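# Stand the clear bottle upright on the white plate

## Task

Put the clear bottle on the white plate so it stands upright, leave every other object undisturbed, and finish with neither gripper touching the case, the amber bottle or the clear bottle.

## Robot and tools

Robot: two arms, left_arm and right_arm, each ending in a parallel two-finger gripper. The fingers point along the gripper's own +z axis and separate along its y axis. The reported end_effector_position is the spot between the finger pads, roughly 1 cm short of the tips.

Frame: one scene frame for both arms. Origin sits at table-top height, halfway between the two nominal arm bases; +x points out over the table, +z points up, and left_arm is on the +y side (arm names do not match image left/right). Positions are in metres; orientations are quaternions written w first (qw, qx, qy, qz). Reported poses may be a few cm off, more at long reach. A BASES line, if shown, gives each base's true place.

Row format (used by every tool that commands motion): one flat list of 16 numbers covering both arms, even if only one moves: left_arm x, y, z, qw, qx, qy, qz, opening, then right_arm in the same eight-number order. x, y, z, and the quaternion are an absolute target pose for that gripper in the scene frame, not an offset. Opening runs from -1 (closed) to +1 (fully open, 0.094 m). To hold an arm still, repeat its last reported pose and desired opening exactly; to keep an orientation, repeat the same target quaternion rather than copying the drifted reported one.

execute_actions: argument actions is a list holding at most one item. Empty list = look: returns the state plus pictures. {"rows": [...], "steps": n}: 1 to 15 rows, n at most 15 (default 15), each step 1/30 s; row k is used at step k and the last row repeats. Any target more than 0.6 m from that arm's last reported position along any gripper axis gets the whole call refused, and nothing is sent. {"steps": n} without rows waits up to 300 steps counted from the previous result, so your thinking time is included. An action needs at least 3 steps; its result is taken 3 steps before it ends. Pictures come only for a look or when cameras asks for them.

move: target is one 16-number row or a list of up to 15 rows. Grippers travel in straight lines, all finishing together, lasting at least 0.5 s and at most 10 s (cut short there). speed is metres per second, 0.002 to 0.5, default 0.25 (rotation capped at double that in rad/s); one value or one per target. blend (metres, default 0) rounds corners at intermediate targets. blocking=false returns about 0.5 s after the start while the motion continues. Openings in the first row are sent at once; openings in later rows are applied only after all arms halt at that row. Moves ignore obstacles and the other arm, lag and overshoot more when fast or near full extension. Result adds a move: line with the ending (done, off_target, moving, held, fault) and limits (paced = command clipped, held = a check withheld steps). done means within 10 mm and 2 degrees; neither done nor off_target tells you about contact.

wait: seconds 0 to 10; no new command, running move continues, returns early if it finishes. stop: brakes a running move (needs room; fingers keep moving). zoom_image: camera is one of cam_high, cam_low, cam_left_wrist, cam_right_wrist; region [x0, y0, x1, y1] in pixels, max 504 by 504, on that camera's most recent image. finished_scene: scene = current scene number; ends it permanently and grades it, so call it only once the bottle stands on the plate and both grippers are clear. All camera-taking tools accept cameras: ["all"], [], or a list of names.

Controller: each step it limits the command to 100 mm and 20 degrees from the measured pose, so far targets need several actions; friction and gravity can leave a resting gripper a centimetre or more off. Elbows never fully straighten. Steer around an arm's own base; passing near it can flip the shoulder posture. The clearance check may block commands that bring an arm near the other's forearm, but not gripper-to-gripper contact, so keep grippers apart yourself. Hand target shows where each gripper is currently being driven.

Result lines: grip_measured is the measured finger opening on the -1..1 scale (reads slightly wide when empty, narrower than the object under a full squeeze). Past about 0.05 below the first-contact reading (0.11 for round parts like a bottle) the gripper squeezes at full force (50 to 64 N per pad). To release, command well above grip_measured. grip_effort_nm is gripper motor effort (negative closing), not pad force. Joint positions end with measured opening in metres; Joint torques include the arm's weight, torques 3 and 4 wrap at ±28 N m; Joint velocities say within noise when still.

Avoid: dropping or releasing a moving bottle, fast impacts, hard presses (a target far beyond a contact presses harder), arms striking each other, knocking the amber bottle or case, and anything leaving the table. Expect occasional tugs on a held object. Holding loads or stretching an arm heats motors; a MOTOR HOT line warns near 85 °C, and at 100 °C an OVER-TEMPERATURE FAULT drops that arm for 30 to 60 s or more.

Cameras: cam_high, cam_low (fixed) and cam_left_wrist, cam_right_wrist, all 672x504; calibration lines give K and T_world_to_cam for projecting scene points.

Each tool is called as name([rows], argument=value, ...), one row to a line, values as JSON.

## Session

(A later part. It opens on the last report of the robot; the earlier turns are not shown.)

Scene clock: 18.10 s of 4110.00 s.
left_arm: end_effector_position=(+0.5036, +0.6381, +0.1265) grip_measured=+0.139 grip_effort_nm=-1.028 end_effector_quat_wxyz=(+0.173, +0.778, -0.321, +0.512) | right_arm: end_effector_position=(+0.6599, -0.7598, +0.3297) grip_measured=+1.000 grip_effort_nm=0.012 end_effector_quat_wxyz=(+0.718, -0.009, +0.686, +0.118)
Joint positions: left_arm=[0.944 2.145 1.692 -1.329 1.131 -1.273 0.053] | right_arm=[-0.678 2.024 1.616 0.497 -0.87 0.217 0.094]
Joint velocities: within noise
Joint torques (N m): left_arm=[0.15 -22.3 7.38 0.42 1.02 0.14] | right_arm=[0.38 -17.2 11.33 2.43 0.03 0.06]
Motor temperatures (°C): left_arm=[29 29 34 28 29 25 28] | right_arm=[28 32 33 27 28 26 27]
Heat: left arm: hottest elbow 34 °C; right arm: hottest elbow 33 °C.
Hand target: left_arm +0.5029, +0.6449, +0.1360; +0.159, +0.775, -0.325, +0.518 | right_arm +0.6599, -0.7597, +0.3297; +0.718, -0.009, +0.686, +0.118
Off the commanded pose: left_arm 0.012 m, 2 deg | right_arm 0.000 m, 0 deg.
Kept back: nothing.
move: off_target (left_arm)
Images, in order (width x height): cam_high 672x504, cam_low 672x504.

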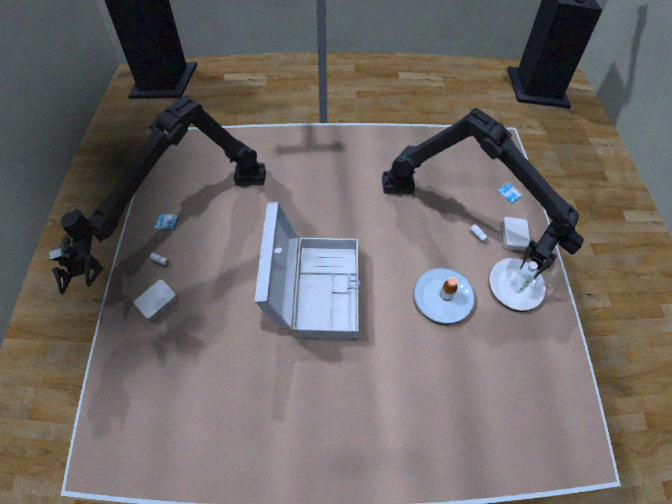

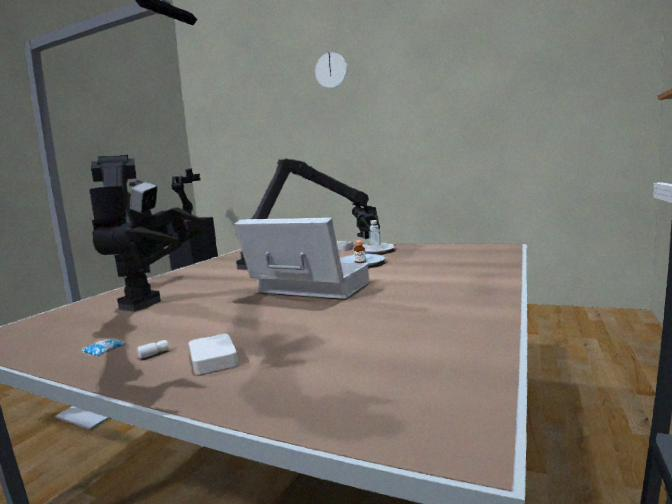

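move(target=[0.503,0.645,0.116,0.167,0.778,-0.322,0.513,-0.6,0.6599,-0.7598,0.3297,0.718,-0.009,0.686,0.118,1], speed=0.04, cameras=["cam_high","cam_low"])

zoom_image(camera="cam_low", region=[340, 200, 420, 270])

zoom_image(camera="cam_high", region=[480, 230, 570, 320])

Scene clock: 19.07 s of 4110.00 s.
left_arm: end_effector_position=(+0.5042, +0.6389, +0.1249) grip_measured=+0.139 grip_effort_nm=-1.033 end_effector_quat_wxyz=(+0.171, +0.778, -0.322, +0.512) | right_arm: end_effector_position=(+0.6599, -0.7598, +0.3297) grip_measured=+1.000 grip_effort_nm=0.007 end_effector_quat_wxyz=(+0.718, -0.009, +0.686, +0.118)
Joint positions: left_arm=[0.944 2.147 1.692 -1.322 1.131 -1.273 0.053] | right_arm=[-0.678 2.024 1.616 0.497 -0.87 0.217 0.094]
Joint velocities: within noise
Joint torques (N m): left_arm=[-0.03 -20.13 7.36 0.61 0.66 0.18] | right_arm=[0.38 -17.2 11.33 2.43 0.03 0.06]
Motor temperatures (°C): left_arm=[29 29 34 28 29 25 28] | right_arm=[28 33 33 27 28 26 27]
Heat: left arm: hottest elbow 34 °C; right arm: hottest shoulder 33 °C.
Hand target: left_arm +0.5028, +0.6448, +0.1159; +0.167, +0.778, -0.322, +0.513 | right_arm +0.6599, -0.7597, +0.3297; +0.718, -0.009, +0.686, +0.118
Off the commanded pose: left_arm 0.011 m, 0 deg | right_arm 0.000 m, 0 deg.
Kept back: nothing.
move: off_target (left_arm)
Images, in order (width x height): cam_high 672x504, cam_low 672x504.

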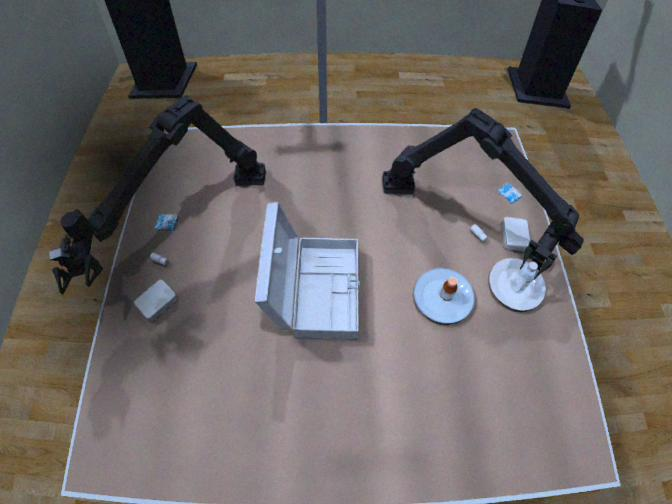

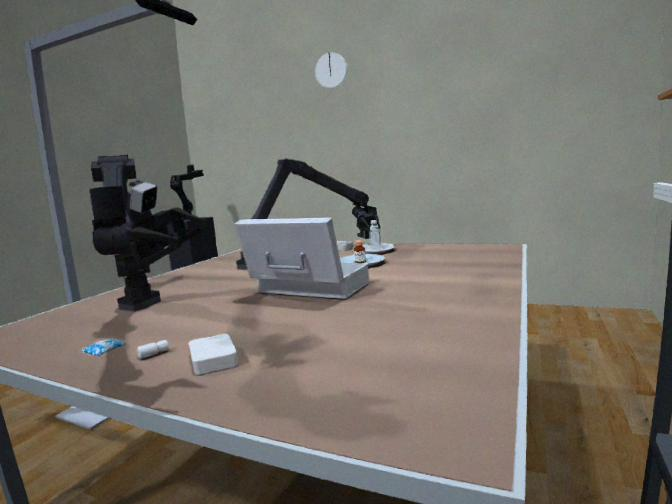

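Scaled by 6.300 from the camera's 672x504 image, which has a finer 960x720 frame.

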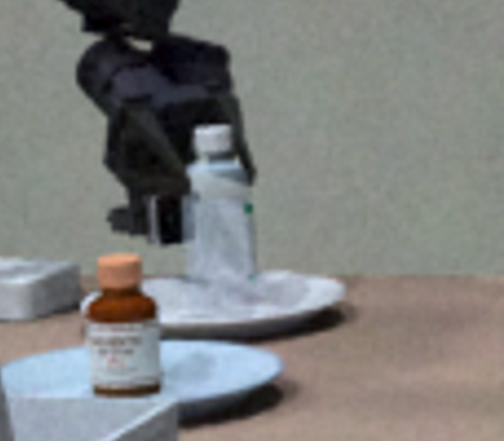

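Scaled by 5.600 from the camera's 672x504 image, which has a finer 960x720 frame.

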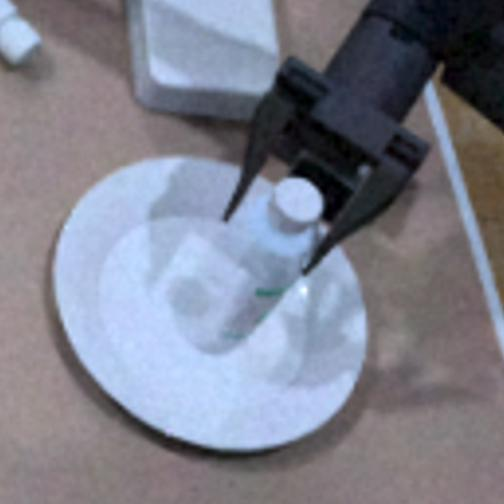

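move(target=[0.503,0.645,0.125,0.167,0.778,-0.322,0.513,0.25,0.6599,-0.7598,0.3297,0.718,-0.009,0.686,0.118,1], speed=0.05, cameras=[])

move(target=[0.503,0.645,0.132,0.167,0.778,-0.322,0.513,0.75,0.6599,-0.7598,0.3297,0.718,-0.009,0.686,0.118,1], speed=0.05, cameras=["cam_high","cam_low"])

zoom_image(camera="cam_high", region=[480, 230, 570, 320])

Scene clock: 20.00 s of 4110.00 s.
left_arm: end_effector_position=(+0.5040, +0.6386, +0.1192) grip_measured=+0.247 grip_effort_nm=0.168 end_effector_quat_wxyz=(+0.175, +0.779, -0.319, +0.511) | right_arm: end_effector_position=(+0.6599, -0.7598, +0.3297) grip_measured=+1.000 grip_effort_nm=0.012 end_effector_quat_wxyz=(+0.718, -0.009, +0.686, +0.118)
Joint positions: left_arm=[0.944 2.157 1.692 -1.322 1.131 -1.273 0.059] | right_arm=[-0.678 2.024 1.616 0.497 -0.87 0.217 0.094]
Joint velocities: within noise
Joint torques (N m): left_arm=[-0.03 -21.71 7.84 -0.2 0.65 0.17] | right_arm=[0.44 -17.2 11.32 2.41 0.02 0.05]
Motor temperatures (°C): left_arm=[29 30 34 28 29 25 28] | right_arm=[28 33 33 27 28 26 27]
Heat: left arm: hottest elbow 34 °C; right arm: hottest shoulder 33 °C.
Hand target: left_arm +0.5029, +0.6449, +0.1250; +0.167, +0.778, -0.322, +0.513 | right_arm +0.6599, -0.7597, +0.3297; +0.718, -0.009, +0.686, +0.118
Off the commanded pose: left_arm 0.009 m, 1 deg | right_arm 0.000 m, 0 deg.
Kept back: nothing.
move: done
No camera images: "cameras" was empty.

Scene clock: 20.70 s of 4110.00 s.
left_arm: end_effector_position=(+0.5031, +0.6374, +0.1195) grip_measured=+0.747 grip_effort_nm=0.164 end_effector_quat_wxyz=(+0.179, +0.779, -0.317, +0.510) | right_arm: end_effector_position=(+0.6599, -0.7598, +0.3297) grip_measured=+1.000 grip_effort_nm=0.012 end_effector_quat_wxyz=(+0.718, -0.009, +0.686, +0.118)
Joint positions: left_arm=[0.944 2.157 1.692 -1.332 1.131 -1.273 0.082] | right_arm=[-0.678 2.024 1.616 0.497 -0.87 0.217 0.094]
Joint velocities: within noise
Joint torques (N m): left_arm=[-0.03 -22.53 8.24 -0.32 0.64 0.17] | right_arm=[0.38 -17.2 11.33 2.43 0.03 0.05]
Motor temperatures (°C): left_arm=[29 30 34 28 29 25 28] | right_arm=[28 33 33 27 28 26 27]
Heat: left arm: hottest elbow 34 °C; right arm: hottest shoulder 33 °C.
Hand target: left_arm +0.5028, +0.6448, +0.1320; +0.167, +0.778, -0.322, +0.513 | right_arm +0.6599, -0.7597, +0.3297; +0.718, -0.009, +0.686, +0.118
Off the commanded pose: left_arm 0.015 m, 2 deg | right_arm 0.000 m, 0 deg.
Kept back: nothing.
move: off_target (left_arm)
Images, in order (width x height): cam_high 672x504, cam_low 672x504.

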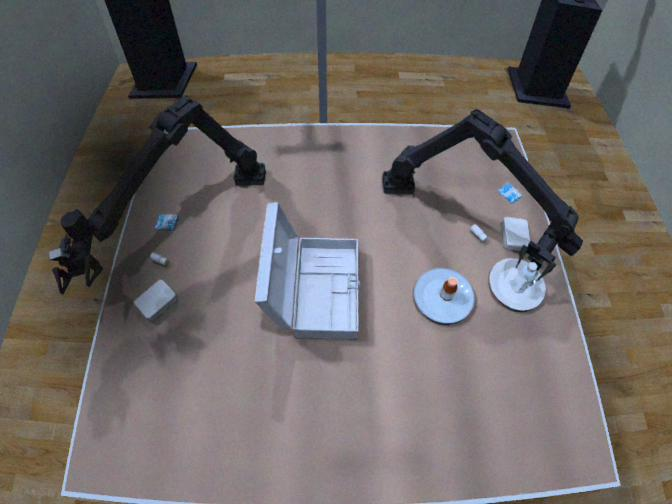

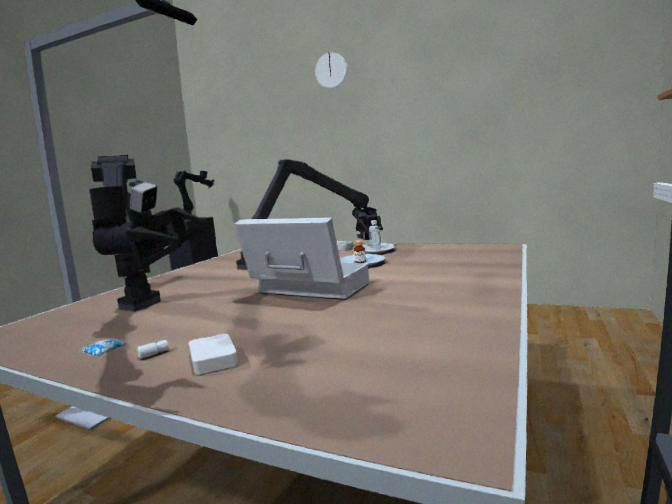

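Scaled by 5.600 from the camera's 672x504 image, which has a finer 960x720 frame.

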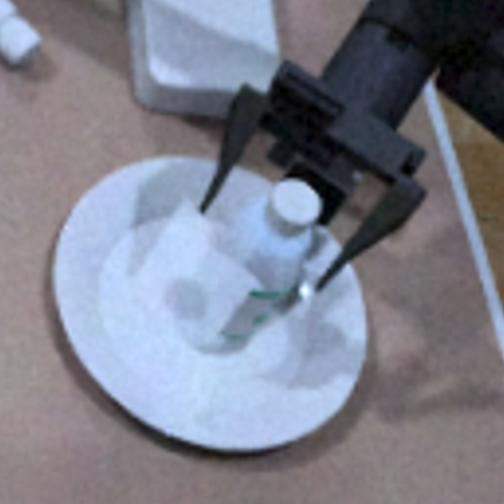

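move(target=[0.428,0.713,0.19,0.167,0.778,-0.322,0.513,0.75,0.6599,-0.7598,0.3297,0.718,-0.009,0.686,0.118,1], speed=0.12, cameras=["cam_high","cam_low"])

zoom_image(camera="cam_high", region=[480, 230, 570, 320])

Scene clock: 22.33 s of 4110.00 s.
left_arm: end_effector_position=(+0.4252, +0.6999, +0.1690) grip_measured=+0.747 grip_effort_nm=0.168 end_effector_quat_wxyz=(+0.169, +0.790, -0.296, +0.509) | right_arm: end_effector_position=(+0.6599, -0.7598, +0.3297) grip_measured=+1.000 grip_effort_nm=0.012 end_effector_quat_wxyz=(+0.718, -0.009, +0.686, +0.118)
Joint positions: left_arm=[1.106 2.163 1.834 -1.681 1.083 -1.044 0.082] | right_arm=[-0.678 2.024 1.616 0.497 -0.87 0.217 0.094]
Joint velocities: within noise
Joint torques (N m): left_arm=[-0.09 -22.42 10.92 -0.8 0.5 0.21] | right_arm=[0.38 -17.2 11.32 2.45 0.03 0.05]
Motor temperatures (°C): left_arm=[29 30 34 28 29 25 28] | right_arm=[28 33 34 27 28 26 27]
Heat: left arm: hottest elbow 34 °C; right arm: hottest elbow 34 °C.
Hand target: left_arm +0.4275, +0.7117, +0.1900; +0.145, +0.788, -0.312, +0.511 | right_arm +0.6599, -0.7597, +0.3297; +0.718, -0.009, +0.686, +0.118
Off the commanded pose: left_arm 0.025 m, 3 deg | right_arm 0.000 m, 0 deg.
joint sent to its limit (left arm) — joint 4 (wrist pitch), lower limit.
Kept back: nothing.
move: off_target (left_arm)
Images, in order (width x height): cam_high 672x504, cam_low 672x504.

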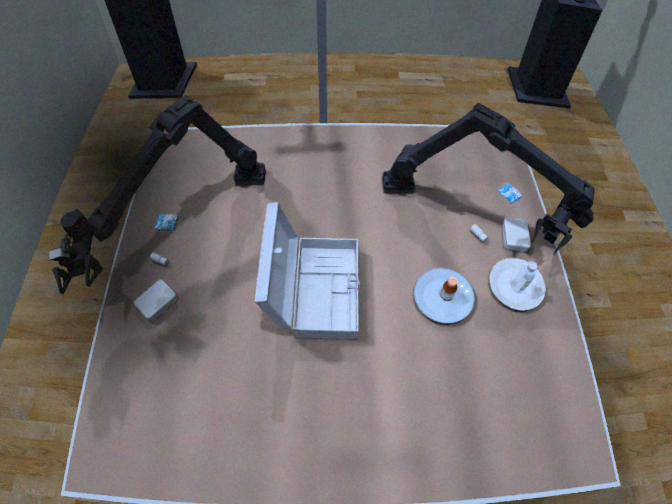

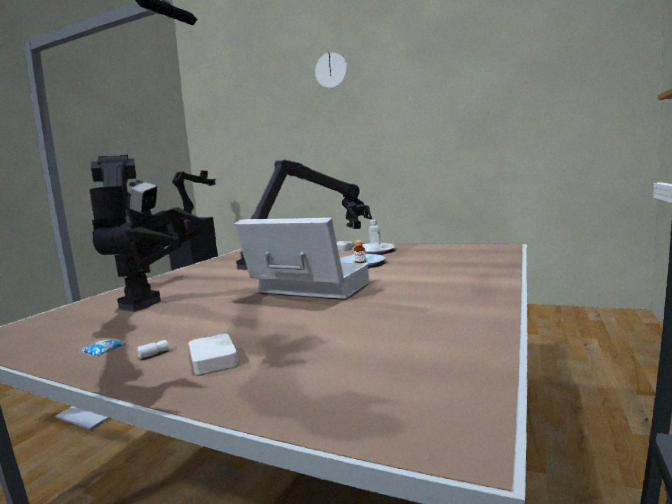

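Scaled by 5.600 from the camera's 672x504 image, which has a finer 960x720 frame.

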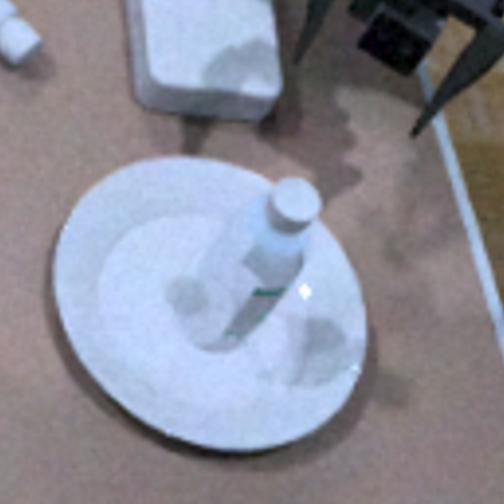

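finished_scene(scene=2)

The scene is finished: the task was done.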